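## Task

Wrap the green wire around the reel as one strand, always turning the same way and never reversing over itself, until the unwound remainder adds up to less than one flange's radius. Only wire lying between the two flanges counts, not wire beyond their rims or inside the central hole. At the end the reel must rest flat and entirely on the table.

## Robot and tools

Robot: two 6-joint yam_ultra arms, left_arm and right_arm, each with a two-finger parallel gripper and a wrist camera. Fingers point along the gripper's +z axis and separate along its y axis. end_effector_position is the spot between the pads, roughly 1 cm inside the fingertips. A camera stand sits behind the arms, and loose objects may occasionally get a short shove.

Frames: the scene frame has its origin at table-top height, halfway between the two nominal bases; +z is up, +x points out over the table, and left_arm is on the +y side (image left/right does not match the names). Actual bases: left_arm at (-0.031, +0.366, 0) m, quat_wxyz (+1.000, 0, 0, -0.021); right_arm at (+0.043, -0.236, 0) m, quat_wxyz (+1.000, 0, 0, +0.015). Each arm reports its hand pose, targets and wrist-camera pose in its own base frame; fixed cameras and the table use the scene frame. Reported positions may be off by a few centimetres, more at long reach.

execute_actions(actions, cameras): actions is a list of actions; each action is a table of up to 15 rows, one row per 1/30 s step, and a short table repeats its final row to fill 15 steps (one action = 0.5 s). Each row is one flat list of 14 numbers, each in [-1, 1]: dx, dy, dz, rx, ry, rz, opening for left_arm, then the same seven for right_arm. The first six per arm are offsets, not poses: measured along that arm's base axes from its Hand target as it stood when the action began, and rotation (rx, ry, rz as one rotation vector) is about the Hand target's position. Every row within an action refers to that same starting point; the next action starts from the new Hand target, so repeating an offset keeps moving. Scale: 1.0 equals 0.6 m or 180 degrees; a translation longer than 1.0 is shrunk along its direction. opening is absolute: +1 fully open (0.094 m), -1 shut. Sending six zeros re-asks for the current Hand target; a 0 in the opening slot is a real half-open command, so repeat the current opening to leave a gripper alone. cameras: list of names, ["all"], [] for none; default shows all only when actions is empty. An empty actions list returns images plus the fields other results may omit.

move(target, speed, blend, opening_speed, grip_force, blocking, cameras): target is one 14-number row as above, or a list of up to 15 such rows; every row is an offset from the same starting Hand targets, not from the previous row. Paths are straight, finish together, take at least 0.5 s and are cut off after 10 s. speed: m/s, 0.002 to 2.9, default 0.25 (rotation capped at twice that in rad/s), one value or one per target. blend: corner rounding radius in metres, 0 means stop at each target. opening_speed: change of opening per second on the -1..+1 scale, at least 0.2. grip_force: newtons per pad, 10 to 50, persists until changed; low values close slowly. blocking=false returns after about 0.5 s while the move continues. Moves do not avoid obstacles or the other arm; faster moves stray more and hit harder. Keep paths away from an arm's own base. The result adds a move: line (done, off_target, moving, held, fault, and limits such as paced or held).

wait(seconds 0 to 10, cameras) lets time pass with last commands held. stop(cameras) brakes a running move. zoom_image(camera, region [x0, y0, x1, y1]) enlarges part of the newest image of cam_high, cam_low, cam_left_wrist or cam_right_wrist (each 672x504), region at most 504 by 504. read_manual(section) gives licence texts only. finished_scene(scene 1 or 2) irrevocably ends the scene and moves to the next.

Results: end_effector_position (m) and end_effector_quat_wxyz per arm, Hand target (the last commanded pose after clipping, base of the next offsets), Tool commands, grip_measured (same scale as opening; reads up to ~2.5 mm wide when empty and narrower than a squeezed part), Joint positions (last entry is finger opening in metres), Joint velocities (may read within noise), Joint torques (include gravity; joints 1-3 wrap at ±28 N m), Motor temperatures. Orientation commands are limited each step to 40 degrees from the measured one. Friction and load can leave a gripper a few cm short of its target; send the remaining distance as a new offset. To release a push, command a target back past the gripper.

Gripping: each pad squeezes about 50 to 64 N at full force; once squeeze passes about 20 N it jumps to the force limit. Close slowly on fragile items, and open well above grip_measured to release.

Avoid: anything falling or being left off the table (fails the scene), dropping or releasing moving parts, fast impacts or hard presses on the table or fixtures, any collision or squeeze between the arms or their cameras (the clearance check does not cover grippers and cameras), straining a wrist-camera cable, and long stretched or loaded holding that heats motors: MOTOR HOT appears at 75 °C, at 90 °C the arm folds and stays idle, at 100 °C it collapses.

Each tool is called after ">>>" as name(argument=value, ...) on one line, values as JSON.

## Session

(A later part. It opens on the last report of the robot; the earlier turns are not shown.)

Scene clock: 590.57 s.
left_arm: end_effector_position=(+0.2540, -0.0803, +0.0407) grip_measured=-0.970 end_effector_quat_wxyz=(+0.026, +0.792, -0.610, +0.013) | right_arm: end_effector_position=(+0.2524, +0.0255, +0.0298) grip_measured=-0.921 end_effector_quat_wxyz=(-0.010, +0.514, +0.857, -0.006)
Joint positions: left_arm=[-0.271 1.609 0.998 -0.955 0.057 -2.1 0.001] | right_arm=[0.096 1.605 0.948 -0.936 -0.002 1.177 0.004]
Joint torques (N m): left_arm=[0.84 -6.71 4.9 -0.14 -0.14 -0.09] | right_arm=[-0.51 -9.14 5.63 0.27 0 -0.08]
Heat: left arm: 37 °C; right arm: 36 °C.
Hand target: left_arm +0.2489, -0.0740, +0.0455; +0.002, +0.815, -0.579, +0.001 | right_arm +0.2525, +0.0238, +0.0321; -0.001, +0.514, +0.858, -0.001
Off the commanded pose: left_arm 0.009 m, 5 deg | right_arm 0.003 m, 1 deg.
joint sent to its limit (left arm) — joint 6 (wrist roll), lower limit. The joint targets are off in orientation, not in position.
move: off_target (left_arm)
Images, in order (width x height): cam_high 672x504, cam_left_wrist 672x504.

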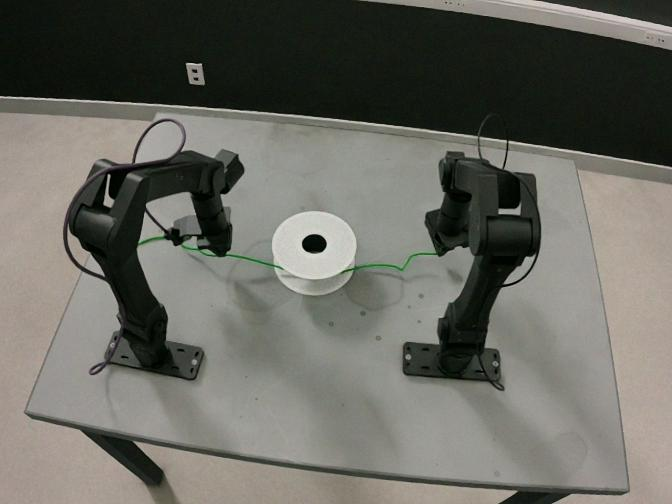

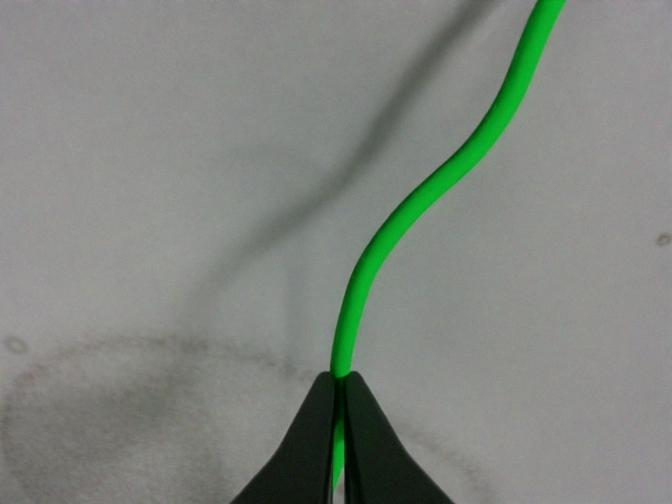

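>>> move(target=[[0,0,0,0,0,0,-1,0.1375,0.07,0.01,0,0,0.067,-1],[0,0,0,0,0,0,-1,0.273,0.25,0.01,0,0,0.23,-1]], cameras=["cam_right_wrist","cam_high"], speed=0.12, blend=0.03)

>>> zoom_image(camera="cam_high", region=[180, 150, 460, 320])

Scene clock: 596.10 s.
left_arm: end_effector_position=(+0.2537, -0.0802, +0.0407) grip_measured=-0.970 end_effector_quat_wxyz=(+0.026, +0.792, -0.610, +0.012) | right_arm: end_effector_position=(+0.4134, +0.1718, +0.0412) grip_measured=-0.921 end_effector_quat_wxyz=(+0.001, +0.183, +0.983, +0.002)
Joint positions: left_arm=[-0.271 1.609 0.998 -0.956 0.057 -2.1 0.001] | right_arm=[0.391 2.301 1.967 -1.234 -0.002 0.758 0.004]
Joint torques (N m): left_arm=[0.88 -6.74 4.93 -0.11 -0.13 -0.09] | right_arm=[0.18 -12.25 9.66 0.12 0.01 -0.08]
Heat: left arm: 36 °C; right arm: 36 °C.
Hand target: left_arm +0.2490, -0.0740, +0.0455; +0.002, +0.815, -0.579, +0.001 | right_arm +0.4163, +0.1738, +0.0381; -0.001, +0.177, +0.984, -0.001
Off the commanded pose: left_arm 0.009 m, 5 deg | right_arm 0.005 m, 1 deg.
joint sent to its limit (left arm) — joint 6 (wrist roll), lower limit. The joint targets are off in orientation, not in position.
move: off_target (left_arm)
Images, in order (width x height): cam_high 672x504, cam_right_wrist 672x504.

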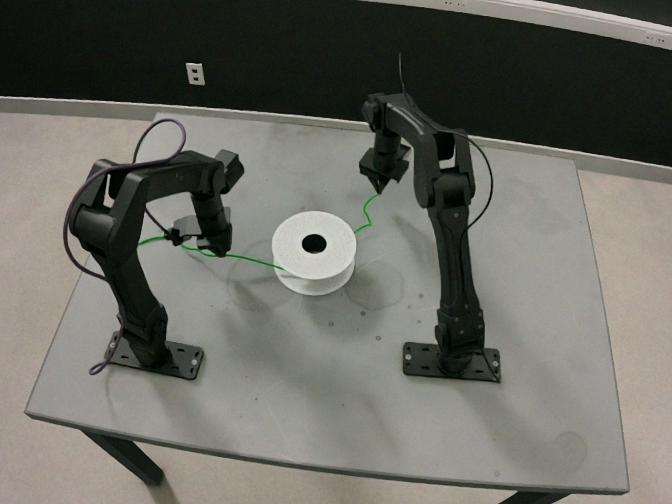

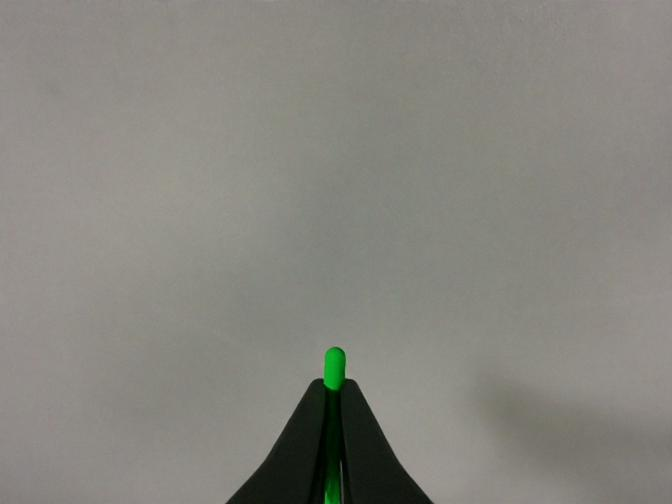

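Scaled by 1.800 from the camera's 672x504 image, which has a finer 960x720 frame.

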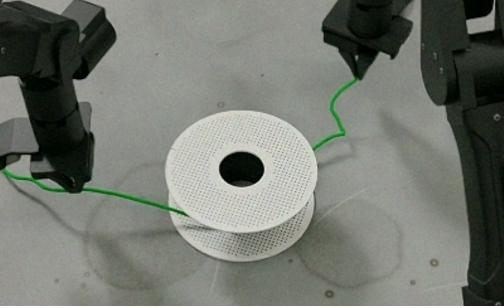

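>>> move(target=[[0,0,0,0,0,0,-1,0.02,0.213,0.0,0,0,0.172,-1],[0,0,0,0,0,0,-1,-0.068,0.38,0.0,0,0,0.339,-1]], cameras=["cam_right_wrist","cam_high"], speed=0.12, blend=0.03)

>>> zoom_image(camera="cam_high", region=[180, 150, 460, 320])

Scene clock: 603.27 s.
left_arm: end_effector_position=(+0.2534, -0.0801, +0.0407) grip_measured=-0.970 end_effector_quat_wxyz=(+0.026, +0.792, -0.610, +0.012) | right_arm: end_effector_position=(+0.3710, +0.3960, +0.0445) grip_measured=-0.921 end_effector_quat_wxyz=(+0.066, -0.341, +0.937, +0.034)
Joint positions: left_arm=[-0.271 1.609 0.998 -0.958 0.057 -2.1 0.001] | right_arm=[0.816 2.768 2.84 -1.495 -0.002 0.118 0.004]
Joint torques (N m): left_arm=[0.87 -6.71 4.92 -0.1 -0.13 -0.09] | right_arm=[0.08 -14.46 9.55 0.67 0.02 -0.09]
Heat: left arm: 36 °C; right arm: 37 °C.
Hand target: left_arm +0.2490, -0.0740, +0.0455; +0.002, +0.815, -0.579, +0.001 | right_arm +0.3756, +0.4017, +0.0381; +0.000, -0.347, +0.938, -0.002
Off the commanded pose: left_arm 0.009 m, 5 deg | right_arm 0.010 m, 9 deg.
elbow stopped short (right arm): the move would have taken joint 3 (elbow) straighter than the controller allows.
joint sent to its limit (left arm) — joint 6 (wrist roll), lower limit. The joint targets are off in orientation, not in position.
move: off_target (left_arm, right_arm)
Images, in order (width x height): cam_high 672x504, cam_right_wrist 672x504.

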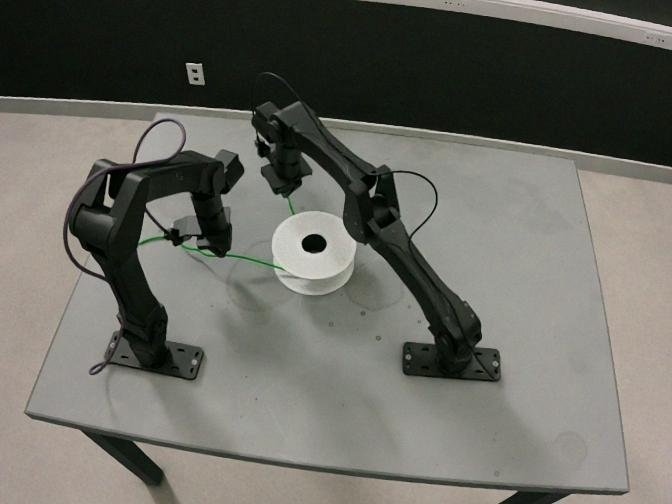

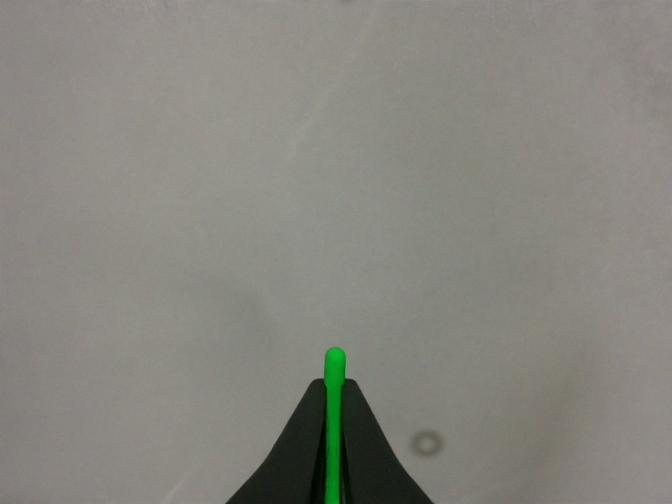

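Scaled by 1.800 from the camera's 672x504 image, which has a finer 960x720 frame.

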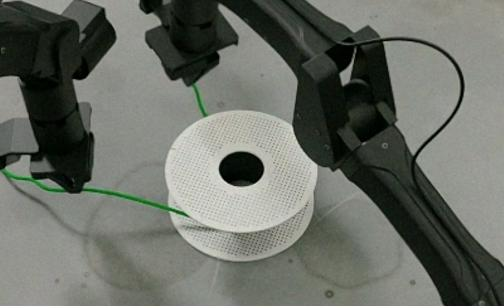

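>>> move(target=[[0,0,-0.05,0,0,0,-1,0,0,0,0,0,0,-1],[0,0,-0.055,0,0,0,-0.4,0,0,0,0,0,0,-1],[0,0.05,0.16,0,0,0,-0.4,0,0,0,0,0,0,-1],[0.03,0.2,0.16,0,0,-0.05,-0.4,0,0,0,0,0,0,-1]], cameras=["cam_left_wrist","cam_high"], speed=0.2)

Scene clock: 613.90 s.
left_arm: end_effector_position=(+0.2646, +0.0436, +0.1365) grip_measured=-0.402 end_effector_quat_wxyz=(+0.004, +0.768, -0.641, +0.001) | right_arm: end_effector_position=(+0.3711, +0.3961, +0.0445) grip_measured=-0.921 end_effector_quat_wxyz=(+0.066, -0.341, +0.937, +0.034)
Joint positions: left_arm=[0.164 1.56 1.338 -1.353 0.007 -1.587 0.028] | right_arm=[0.816 2.768 2.84 -1.494 -0.002 0.117 0.004]
Joint torques (N m): left_arm=[0.47 -4.18 8.42 -0.04 -0.03 0.04] | right_arm=[0.08 -14.45 9.59 0.68 0.01 -0.08]
Heat: left arm: 36 °C; right arm: 37 °C.
Hand target: left_arm +0.2670, +0.0459, +0.1415; +0.002, +0.767, -0.641, +0.001 | right_arm +0.3756, +0.4017, +0.0381; +0.000, -0.347, +0.938, -0.002
Off the commanded pose: left_arm 0.006 m, 0 deg | right_arm 0.010 m, 9 deg.
elbow stopped short (right arm): the move would have taken joint 3 (elbow) straighter than the controller allows.
move: off_target (right_arm); target 2's new opening was sent with left_arm's hand 0.007 m and 5 deg from that target
Images, in order (width x height): cam_high 672x504, cam_left_wrist 672x504.

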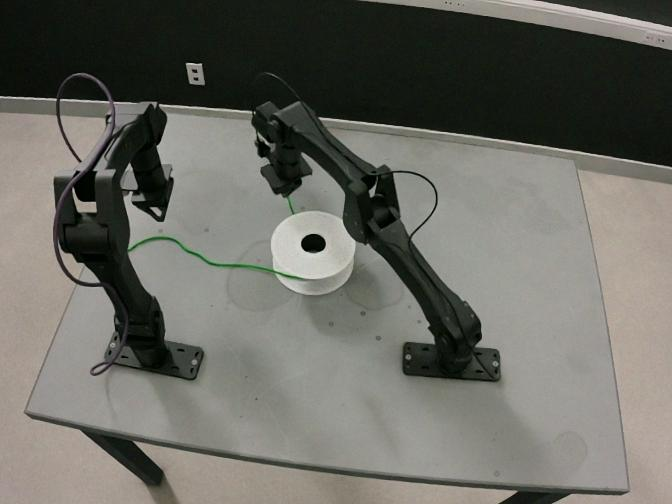

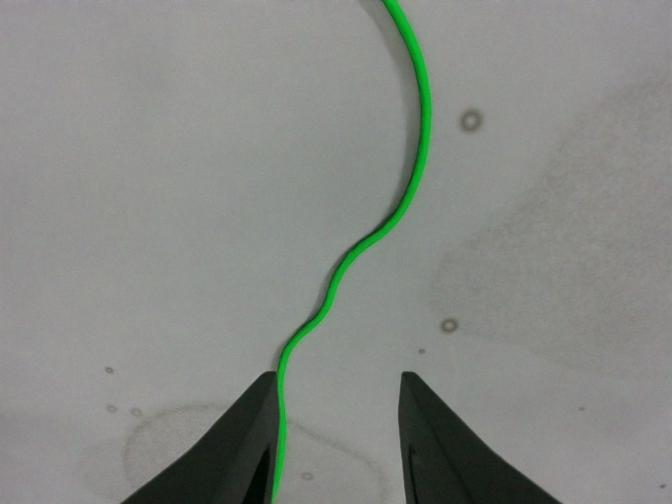

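>>> move(target=[[0.053,0.07,-0.15,0,0,0,-0.4,0,0,0,0,0,0,-1],[0.053,0.07,-0.2175,0,0,0,-0.4,0,0,0,0,0,0,-1],[0.053,0.07,-0.2175,0,0,0,-1,0,0,0,0,0,0,-1],[0.03,0.13,-0.18,0,0,-0.05,-1,0,0,0,0,0,0,-1]], cameras=["cam_left_wrist","cam_high"], speed=0.15)

Scene clock: 619.30 s.
left_arm: end_effector_position=(+0.2782, +0.1164, +0.0185) grip_measured=-0.970 end_effector_quat_wxyz=(+0.025, +0.715, -0.699, -0.002) | right_arm: end_effector_position=(+0.3714, +0.3964, +0.0446) grip_measured=-0.921 end_effector_quat_wxyz=(+0.067, -0.341, +0.937, +0.035)
Joint positions: left_arm=[0.402 1.819 1.146 -0.946 0.015 -1.191 0.001] | right_arm=[0.816 2.768 2.84 -1.492 -0.002 0.117 0.004]
Joint torques (N m): left_arm=[0.64 -8.62 7.73 -0.12 -0.13 0.07] | right_arm=[0.09 -14.45 9.5 0.66 -0.01 -0.1]
Heat: left arm: 36 °C; right arm: 37 °C.
Hand target: left_arm +0.2849, +0.1239, +0.0335; +0.002, +0.715, -0.699, +0.001 | right_arm +0.3756, +0.4017, +0.0381; +0.000, -0.347, +0.938, -0.002
Off the commanded pose: left_arm 0.018 m, 3 deg | right_arm 0.009 m, 9 deg.
elbow stopped short (right arm): the move would have taken joint 3 (elbow) straighter than the controller allows.
move: off_target (left_arm, right_arm)
Images, in order (width x height): cam_high 672x504, cam_left_wrist 672x504.

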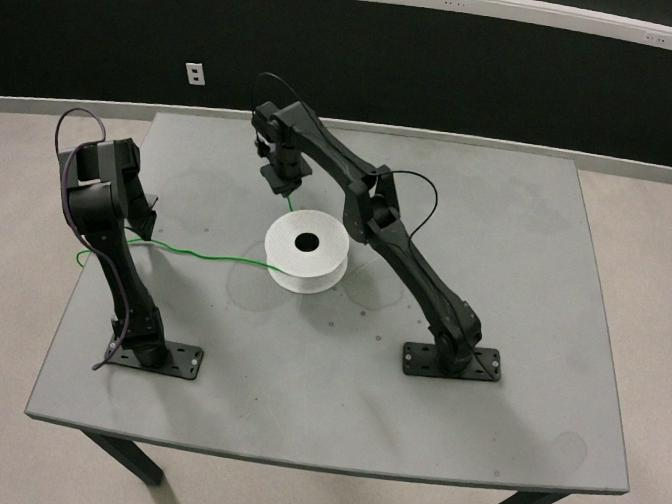

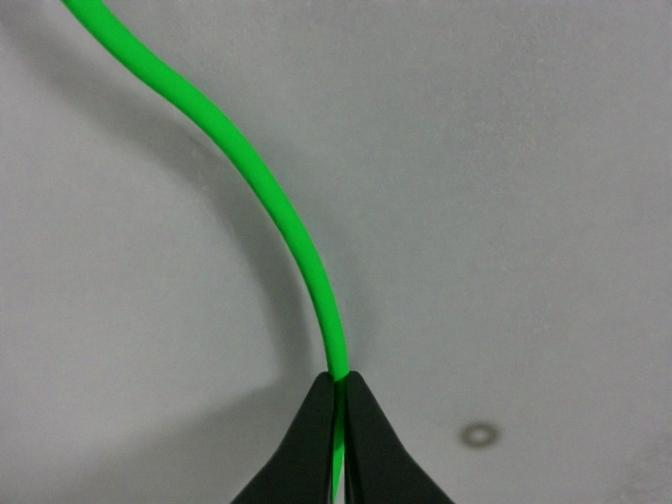

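>>> move(target=[[-0.2,0.03,0.02,0,0,0.1,-1,-0.147,0.1,0.02,0,0,0.185,-1]], cameras=["cam_right_wrist","cam_high"], speed=0.12)

>>> zoom_image(camera="cam_high", region=[120, 150, 400, 320])

Scene clock: 634.33 s.
left_arm: end_effector_position=(+0.1703, +0.1413, +0.0421) grip_measured=-0.970 end_effector_quat_wxyz=(+0.005, +0.815, -0.580, +0.006) | right_arm: end_effector_position=(+0.2872, +0.4594, +0.0443) grip_measured=-0.921 end_effector_quat_wxyz=(+0.067, -0.595, +0.800, +0.027)
Joint positions: left_arm=[0.7 1.445 0.849 -0.982 0.015 -1.204 0.001] | right_arm=[1.01 2.768 2.84 -1.498 -0.002 -0.269 0.004]
Joint torques (N m): left_arm=[0.69 -5.29 5.01 -0.03 -0.14 0.06] | right_arm=[0.23 -16.5 9.52 0.4 0.02 -0.08]
Heat: left arm: 38 °C; right arm: 37 °C.
Hand target: left_arm +0.1650, +0.1421, +0.0455; +0.001, +0.815, -0.579, +0.001 | right_arm +0.2874, +0.4617, +0.0501; +0.001, -0.601, +0.799, -0.002
Off the commanded pose: left_arm 0.006 m, 1 deg | right_arm 0.006 m, 8 deg.
elbow stopped short (right arm): the move would have taken joint 3 (elbow) straighter than the controller allows.
move: off_target (right_arm)
Images, in order (width x height): cam_high 672x504, cam_right_wrist 672x504.

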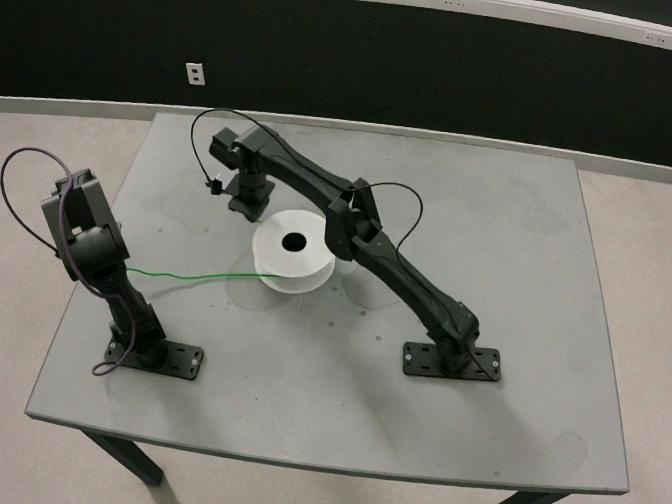

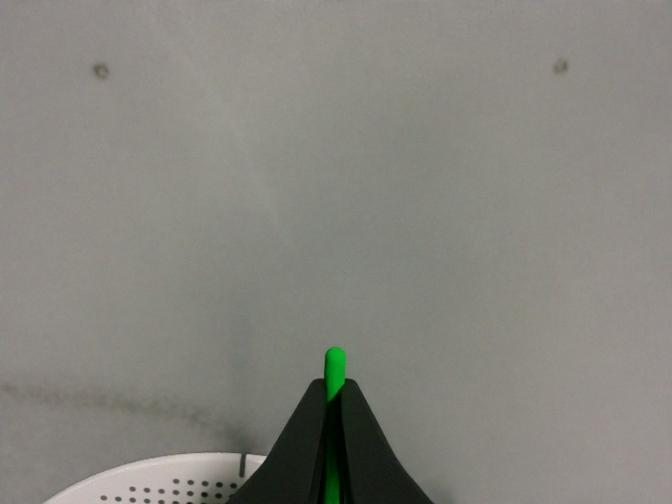

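Scaled by 1.800 from the camera's 672x504 image, which has a finer 960x720 frame.

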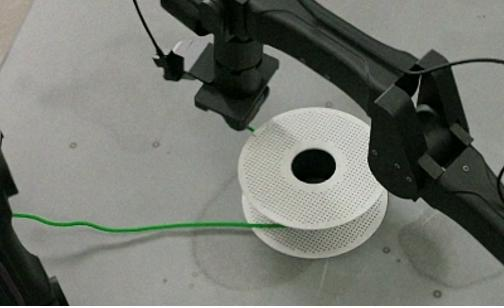

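>>> move(target=[[0,0,0,0,0,0,-1,-0.148,0.02,0.035,0,0,0.216,-1]], cameras=["cam_right_wrist","cam_high","cam_low"], speed=0.1)

>>> zoom_image(camera="cam_high", region=[120, 150, 400, 320])

>>> zoom_image(camera="cam_low", region=[380, 220, 560, 320])

Scene clock: 640.00 s.
left_arm: end_effector_position=(+0.1703, +0.1413, +0.0421) grip_measured=-0.970 end_effector_quat_wxyz=(+0.005, +0.815, -0.580, +0.006) | right_arm: end_effector_position=(+0.2017, +0.4750, +0.0515) grip_measured=-0.921 end_effector_quat_wxyz=(-0.028, +0.829, -0.559, -0.006)
Joint positions: left_arm=[0.7 1.445 0.849 -0.982 0.015 -1.204 0.001] | right_arm=[1.167 2.719 2.779 -1.573 -0.001 -0.787 0.004]
Joint torques (N m): left_arm=[0.73 -5.3 5 -0.02 -0.13 0.06] | right_arm=[0.49 -20.25 5.87 0.21 0.02 -0.1]
Motor temperatures (°C): left_arm=[27 37 31 23 23 24 27] | right_arm=[22 39 28 27 22 24 25]
Heat: left arm: 37 °C; right arm: 39 °C.
Hand target: left_arm +0.1650, +0.1421, +0.0455; +0.001, +0.815, -0.579, +0.001 | right_arm +0.1986, +0.4738, +0.0711; -0.001, +0.833, -0.554, +0.001
Off the commanded pose: left_arm 0.006 m, 1 deg | right_arm 0.020 m, 3 deg.
elbow stopped short (right arm): the move would have taken joint 3 (elbow) straighter than the controller allows.
joint sent to its limit (right arm) — joint 4 (wrist pitch), lower limit. The joint targets are off in orientation, not in position.
move: off_target (right_arm)
Images, in order (width x height): cam_high 672x504, cam_low 672x504, cam_right_wrist 672x504.

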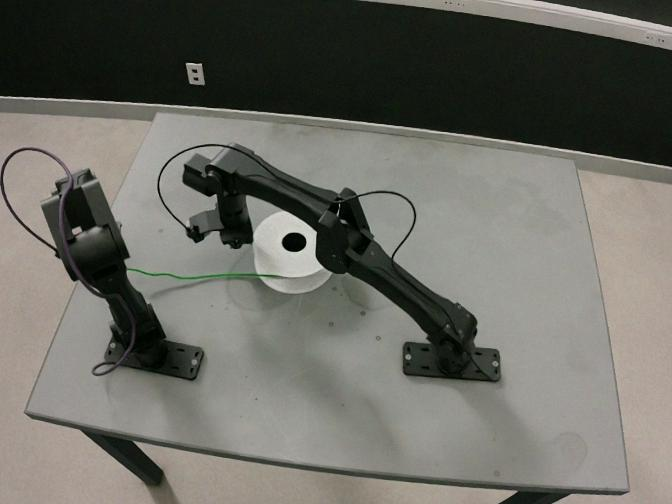

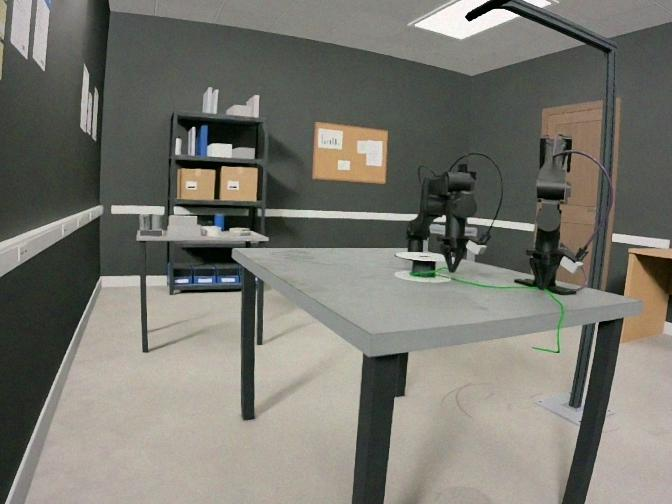

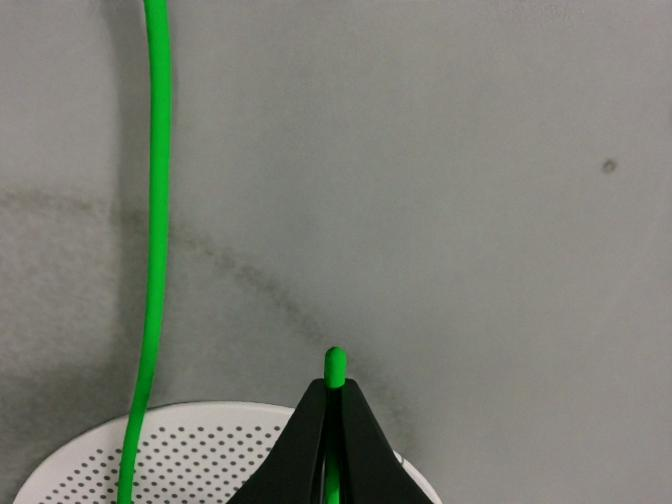

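Scaled by 1.800 from the camera's 672x504 image, which has a finer 960x720 frame.

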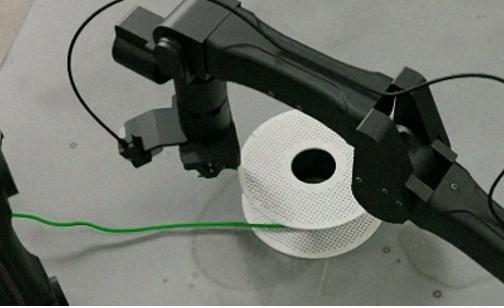

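Scaled by 2.800 from the camera's 672x504 image, which has a finer 960x720 frame.

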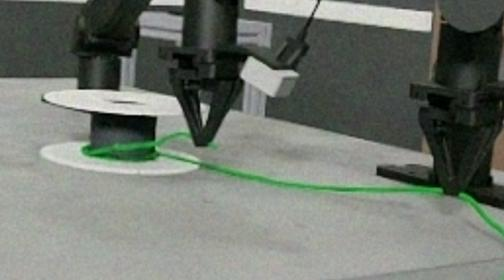

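>>> move(target=[[0,0,-0.045,0,0,0,-1,0,0,0.03,0,0,0,-1],[0,0,-0.045,0,0,0,-1,-0.09,-0.035,0.04,0,0,0.14,-1],[0,0,-0.045,0,0,0,-1,-0.155,-0.105,0.04,0,0,0.27,-1]], cameras=["cam_right_wrist","cam_high","cam_low"], speed=0.08, blend=[0,0.02,0])

>>> zoom_image(camera="cam_low", region=[380, 220, 560, 320])

Scene clock: 649.23 s.
left_arm: end_effector_position=(+0.1688, +0.1364, +0.0210) grip_measured=-0.970 end_effector_quat_wxyz=(+0.006, +0.815, -0.580, +0.014) | right_arm: end_effector_position=(+0.1089, +0.4192, +0.0814) grip_measured=-0.921 end_effector_quat_wxyz=(-0.001, +0.986, -0.167, -0.001)
Joint positions: left_arm=[0.7 1.461 0.771 -0.885 0.031 -1.204 0.001] | right_arm=[1.314 2.225 2 -1.344 -0.001 -1.493 0.004]
Joint torques (N m): left_arm=[0.75 -3.11 4.9 0.23 -0.31 0.06] | right_arm=[0.34 -17.14 5.93 -0.04 0 -0.07]
Heat: left arm: 36 °C; right arm: 41 °C.
Hand target: left_arm +0.1649, +0.1420, +0.0185; +0.002, +0.815, -0.579, +0.001 | right_arm +0.1055, +0.4107, +0.0952; -0.001, +0.987, -0.162, +0.001
Off the commanded pose: left_arm 0.007 m, 2 deg | right_arm 0.016 m, 1 deg.
move: off_target (right_arm)
Images, in order (width x height): cam_high 672x504, cam_low 672x504, cam_right_wrist 672x504.

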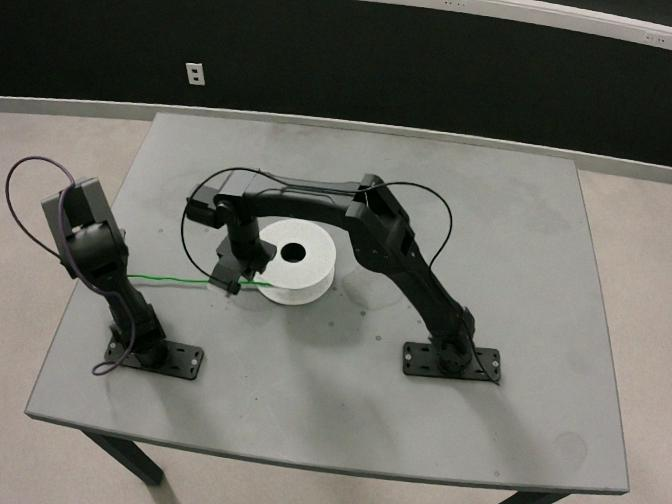

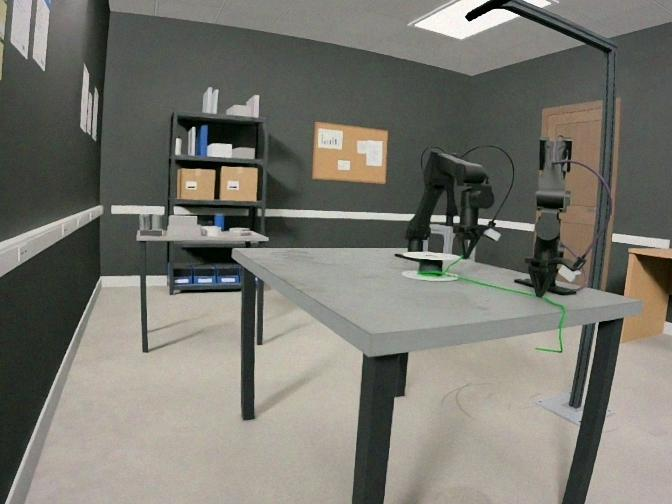

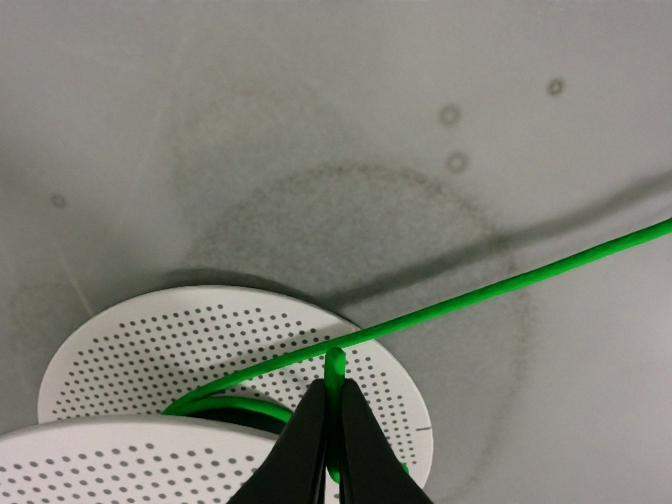

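Scaled by 2.800 from the camera's 672x504 image, which has a finer 960x720 frame.

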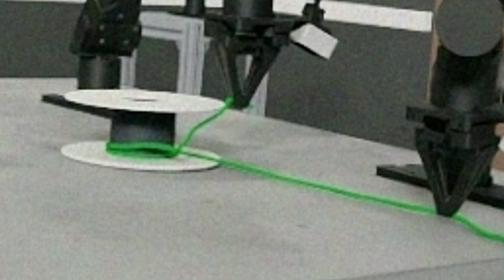

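>>> move(target=[[0,0,0,0,0,0,-1,-0.03,-0.09,-0.02,0,0,0.13,-1]], cameras=["cam_right_wrist","cam_high","cam_low"], speed=0.08)

>>> zoom_image(camera="cam_low", region=[380, 230, 500, 310])

>>> zoom_image(camera="cam_high", region=[170, 200, 370, 330])

Scene clock: 655.37 s.
left_arm: end_effector_position=(+0.1691, +0.1357, +0.0210) grip_measured=-0.970 end_effector_quat_wxyz=(+0.007, +0.815, -0.580, +0.016) | right_arm: end_effector_position=(+0.0903, +0.3631, +0.0733) grip_measured=-0.921 end_effector_quat_wxyz=(+0.001, +0.999, +0.036, -0.003)
Joint positions: left_arm=[0.7 1.461 0.771 -0.886 0.035 -1.204 0.001] | right_arm=[1.322 1.982 1.596 -1.187 -0.005 -1.891 0.004]
Joint torques (N m): left_arm=[0.73 -3.12 4.88 0.25 -0.35 0.06] | right_arm=[0.44 -14.69 6.05 0.05 0.03 -0.11]
Heat: left arm: 35 °C; right arm: 41 °C.
Hand target: left_arm +0.1649, +0.1420, +0.0185; +0.002, +0.815, -0.579, +0.001 | right_arm +0.0876, +0.3568, +0.0832; -0.002, +0.999, +0.042, +0.001
Off the commanded pose: left_arm 0.008 m, 2 deg | right_arm 0.012 m, 1 deg.
move: off_target (right_arm)
Images, in order (width x height): cam_high 672x504, cam_low 672x504, cam_right_wrist 672x504.

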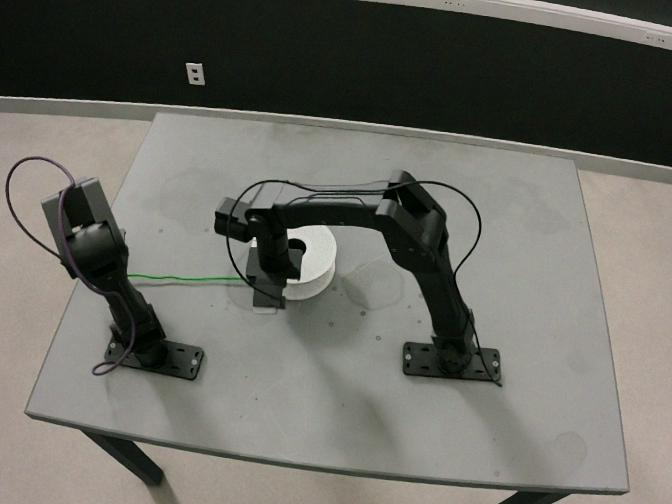

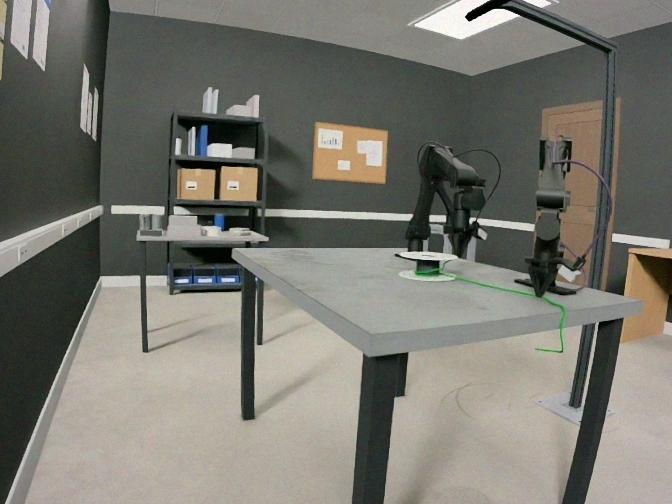

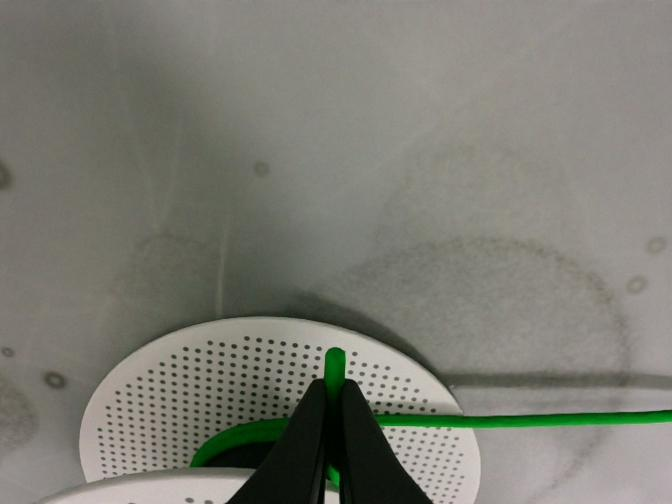

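Scaled by 4.200 from the camera's 672x504 image, which has a finer 960x720 frame.

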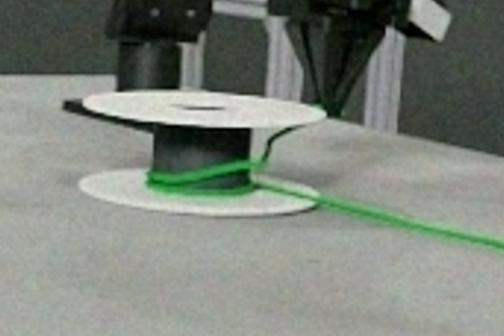

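Scaled by 2.520 from the camera's 672x504 image, which has a finer 960x720 frame.

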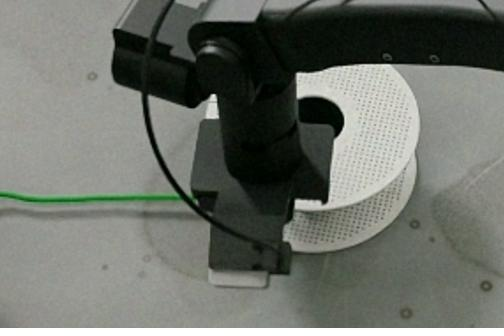

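>>> move(target=[[0,0,0,0,0,0,-1,0.005,0.0,-0.04,0,0,0,-1],[0,0,0,0,0,0,-1,0.005,0.0,-0.04,0,0,0,-0.5]], cameras=["cam_right_wrist","cam_low"], speed=0.05, opening_speed=0.5)

>>> zoom_image(camera="cam_low", region=[380, 230, 500, 310])

Scene clock: 659.50 s.
left_arm: end_effector_position=(+0.1678, +0.1374, +0.0209) grip_measured=-0.970 end_effector_quat_wxyz=(+0.005, +0.815, -0.580, +0.010) | right_arm: end_effector_position=(+0.0896, +0.3591, +0.0563) grip_measured=-0.502 end_effector_quat_wxyz=(+0.003, +0.999, +0.039, -0.002)
Joint positions: left_arm=[0.7 1.461 0.771 -0.886 0.023 -1.204 0.001] | right_arm=[1.322 1.981 1.526 -1.122 -0.003 -1.897 0.023]
Joint torques (N m): left_arm=[0.75 -3.1 4.89 0.25 -0.21 0.06] | right_arm=[-0.36 -12.92 5.85 0.26 0.01 -0.11]
Heat: left arm: 35 °C; right arm: 42 °C.
Hand target: left_arm +0.1649, +0.1420, +0.0185; +0.002, +0.815, -0.579, +0.001 | right_arm +0.0905, +0.3567, +0.0592; -0.002, +0.999, +0.042, +0.001
Off the commanded pose: left_arm 0.006 m, 1 deg | right_arm 0.004 m, 1 deg.
move: done
Images, in order (width x height): cam_low 672x504, cam_right_wrist 672x504.

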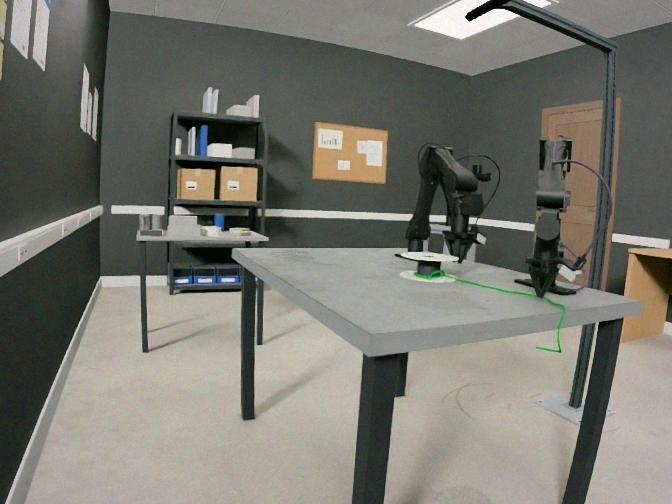

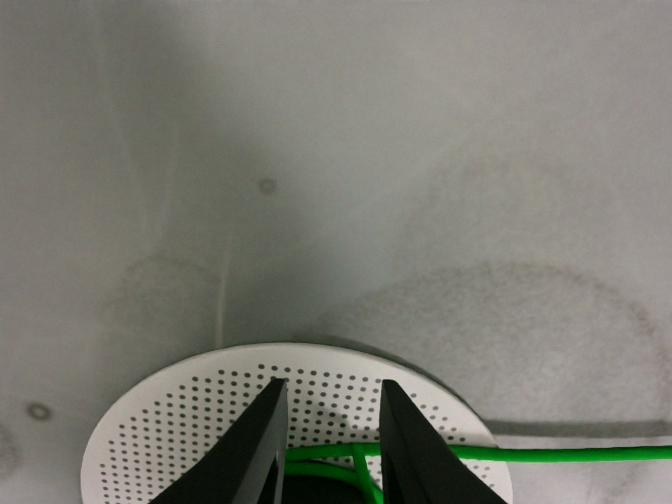

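Scaled by 4.200 from the camera's 672x504 image, which has a finer 960x720 frame.

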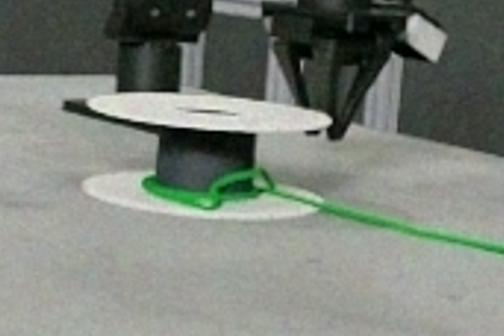

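>>> zoom_image(camera="cam_low", region=[400, 255, 470, 297])

>>> zoom_image(camera="cam_right_wrist", region=[200, 354, 450, 504])

Scaled by 7.200 from the camera's 672x504 image, which has a finer 960x720 frame.

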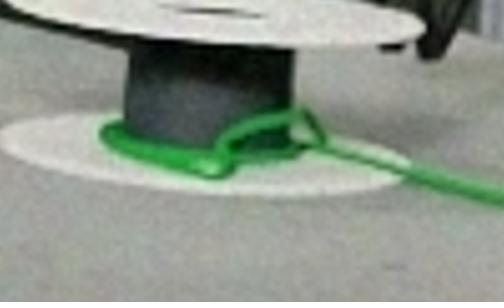

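Scaled by 2.016 from the camera's 672x504 image, which has a finer 960x720 frame.

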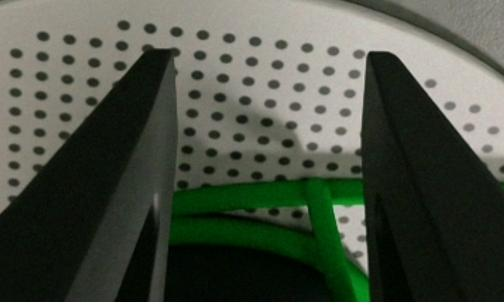

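>>> move(target=[[0,0,0,0,0,0,-1,-0.02,0,0.1,0,0,0,-0.745],[0,0,0,0,0,0,-1,0.15,-0.1,0.12,0,0,-0.5,-0.745]], cameras=["cam_right_wrist"], speed=0.2)

>>> move(target=[[0,0,0,0,0,0,-1,0.03,0.04,-0.02,0,0,-0.78,-0.745]], cameras=["cam_right_wrist","cam_high"], speed=0.3)

Scene clock: 669.30 s.
left_arm: end_effector_position=(+0.1678, +0.1374, +0.0209) grip_measured=-0.970 end_effector_quat_wxyz=(+0.005, +0.815, -0.580, +0.010) | right_arm: end_effector_position=(+0.1808, +0.3022, +0.1214) grip_measured=-0.743 end_effector_quat_wxyz=(+0.007, +0.740, -0.672, +0.000)
Joint positions: left_arm=[0.7 1.461 0.771 -0.886 0.023 -1.204 0.001] | right_arm=[1.027 1.892 1.663 -1.355 -0.003 -0.64 0.012]
Joint torques (N m): left_arm=[0.75 -3.1 4.88 0.25 -0.21 0.06] | right_arm=[-0.42 -13.33 6.89 0.04 0.03 0.09]
Heat: left arm: 34 °C; right arm: 42 °C.
Hand target: left_arm +0.1649, +0.1420, +0.0185; +0.002, +0.815, -0.579, +0.001 | right_arm +0.1805, +0.2967, +0.1312; -0.001, +0.736, -0.677, +0.001
Off the commanded pose: left_arm 0.006 m, 1 deg | right_arm 0.011 m, 1 deg.
move: off_target (right_arm)
Images, in order (width x height): cam_right_wrist 672x504.

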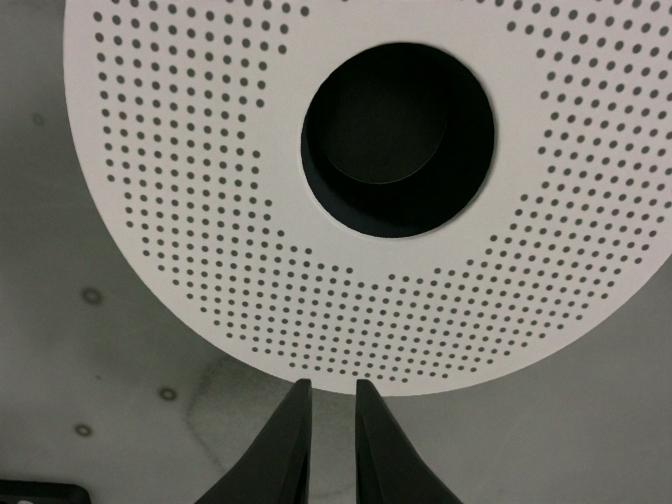

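Scene clock: 674.23 s.
left_arm: end_effector_position=(+0.1678, +0.1374, +0.0209) grip_measured=-0.970 end_effector_quat_wxyz=(+0.005, +0.815, -0.580, +0.010) | right_arm: end_effector_position=(+0.1952, +0.3197, +0.1198) grip_measured=-0.743 end_effector_quat_wxyz=(-0.001, +0.381, +0.925, +0.003)
Joint positions: left_arm=[0.7 1.461 0.771 -0.886 0.023 -1.204 0.001] | right_arm=[1.018 1.963 1.754 -1.355 -0.003 1.8 0.012]
Joint torques (N m): left_arm=[0.76 -3.1 4.89 0.24 -0.21 0.06] | right_arm=[-0.55 -9.62 9.58 0.1 -0.02 0.11]
Heat: left arm: 34 °C; right arm: 42 °C.
Hand target: left_arm +0.1649, +0.1420, +0.0185; +0.002, +0.815, -0.579, +0.001 | right_arm +0.1986, +0.3207, +0.1192; -0.001, +0.388, +0.922, -0.001
Off the commanded pose: left_arm 0.006 m, 1 deg | right_arm 0.004 m, 1 deg.
move: done
Images, in order (width x height): cam_high 672x504, cam_right_wrist 672x504.

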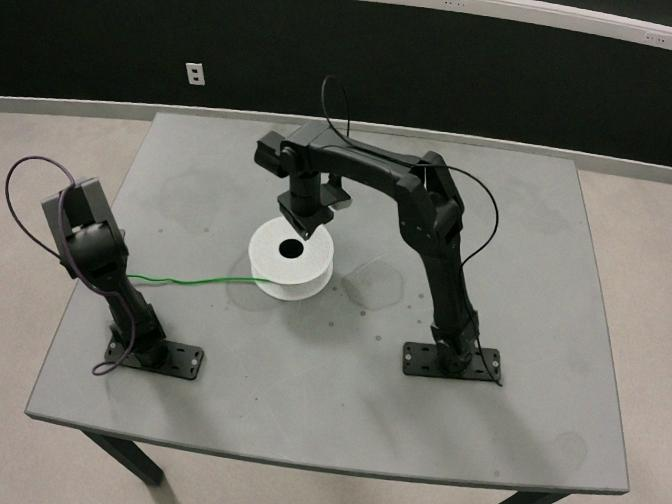

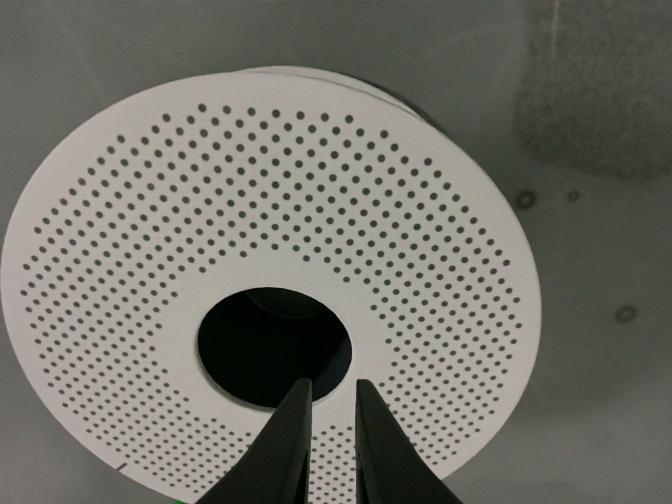

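>>> move(target=[[0,0,0,0,0,0,-1,0,0.041,0,0,0,0,-0.745],[0,0,0,0,0,0,-1,0,0.041,-0.125,0,0,0,-0.745],[0,0,0,0,0,0,-1,0,0.041,-0.125,0,0,0,-0.1]], cameras=["cam_right_wrist"], speed=0.12, opening_speed=1)

Scene clock: 679.83 s.
left_arm: end_effector_position=(+0.1678, +0.1375, +0.0209) grip_measured=-0.970 end_effector_quat_wxyz=(+0.005, +0.815, -0.580, +0.010) | right_arm: end_effector_position=(+0.2004, +0.3494, +0.0636) grip_measured=-0.120 end_effector_quat_wxyz=(-0.003, +0.387, +0.922, +0.022)
Joint positions: left_arm=[0.7 1.461 0.771 -0.885 0.022 -1.204 0.001] | right_arm=[1.043 2.055 1.662 -1.135 -0.011 1.838 0.041]
Joint torques (N m): left_arm=[0.73 -3.1 4.88 0.24 -0.21 0.06] | right_arm=[0.16 -9.07 5.85 0.39 0.07 0.03]
Heat: left arm: 34 °C; right arm: 41 °C.
Hand target: left_arm +0.1649, +0.1420, +0.0185; +0.002, +0.815, -0.579, +0.001 | right_arm +0.1986, +0.3453, +0.0442; -0.001, +0.388, +0.922, -0.001
Off the commanded pose: left_arm 0.006 m, 1 deg | right_arm 0.020 m, 3 deg.
move: off_target (right_arm)
Images, in order (width x height): cam_right_wrist 672x504.

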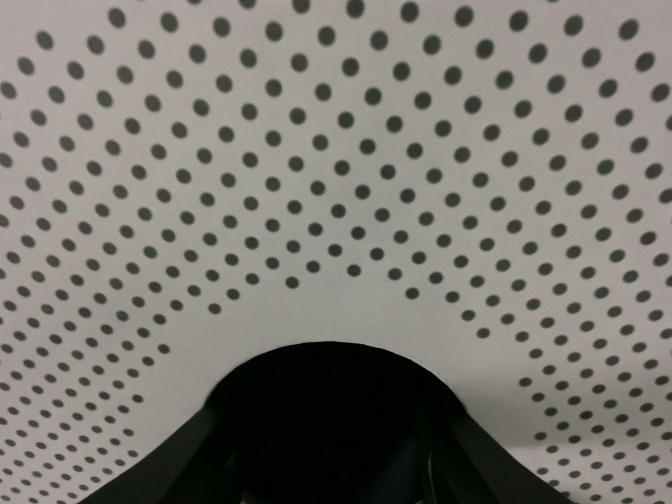

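>>> move(target=[[0.02,-0.05,0.03,0,0,0,-1,0,0,0,0,0,0.333,-0.1]], cameras=["cam_high","cam_low"], speed=0.2)

>>> zoom_image(camera="cam_low", region=[380, 230, 560, 320])

>>> zoom_image(camera="cam_low", region=[400, 255, 470, 297])

Scene clock: 684.17 s.
left_arm: end_effector_position=(+0.1747, +0.1092, +0.0284) grip_measured=-0.970 end_effector_quat_wxyz=(+0.015, +0.815, -0.579, +0.004) | right_arm: end_effector_position=(+0.2007, +0.3506, +0.0645) grip_measured=-0.115 end_effector_quat_wxyz=(+0.009, -0.107, +0.994, +0.023)
Joint positions: left_arm=[0.571 1.423 0.771 -0.943 0.019 -1.335 0.001] | right_arm=[1.043 2.055 1.666 -1.134 -0.013 0.829 0.042]
Joint torques (N m): left_arm=[-0.65 -4.93 6.87 -0.09 -0.16 -0.09] | right_arm=[0.24 -9.01 5.68 0.4 0.12 -0.35]
Heat: left arm: 34 °C; right arm: 40 °C.
Hand target: left_arm +0.1769, +0.1120, +0.0365; +0.002, +0.815, -0.579, +0.001 | right_arm +0.1986, +0.3453, +0.0443; +0.000, -0.125, +0.992, -0.001
Off the commanded pose: left_arm 0.009 m, 2 deg | right_arm 0.021 m, 4 deg.
move: off_target (right_arm)
Images, in order (width x height): cam_high 672x504, cam_low 672x504.

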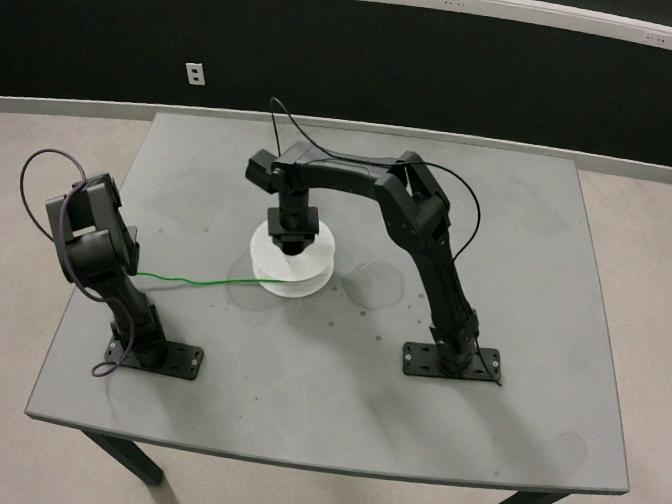

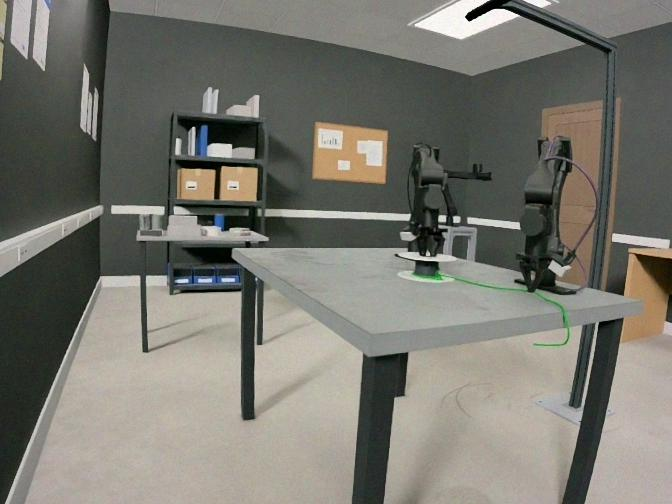

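Scaled by 2.800 from the camera's 672x504 image, which has a finer 960x720 frame.

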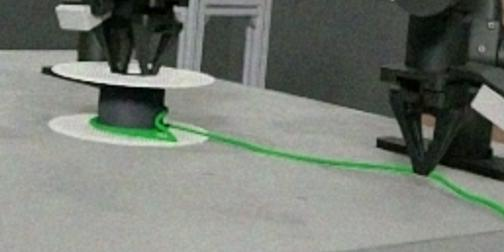

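Scaled by 7.200 from the camera's 672x504 image, which has a finer 960x720 frame.

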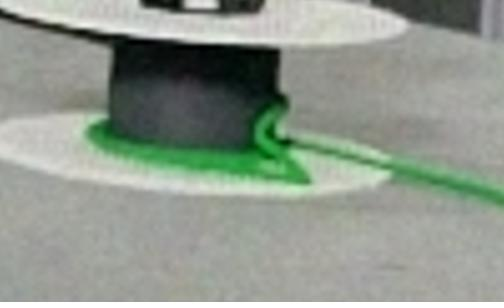

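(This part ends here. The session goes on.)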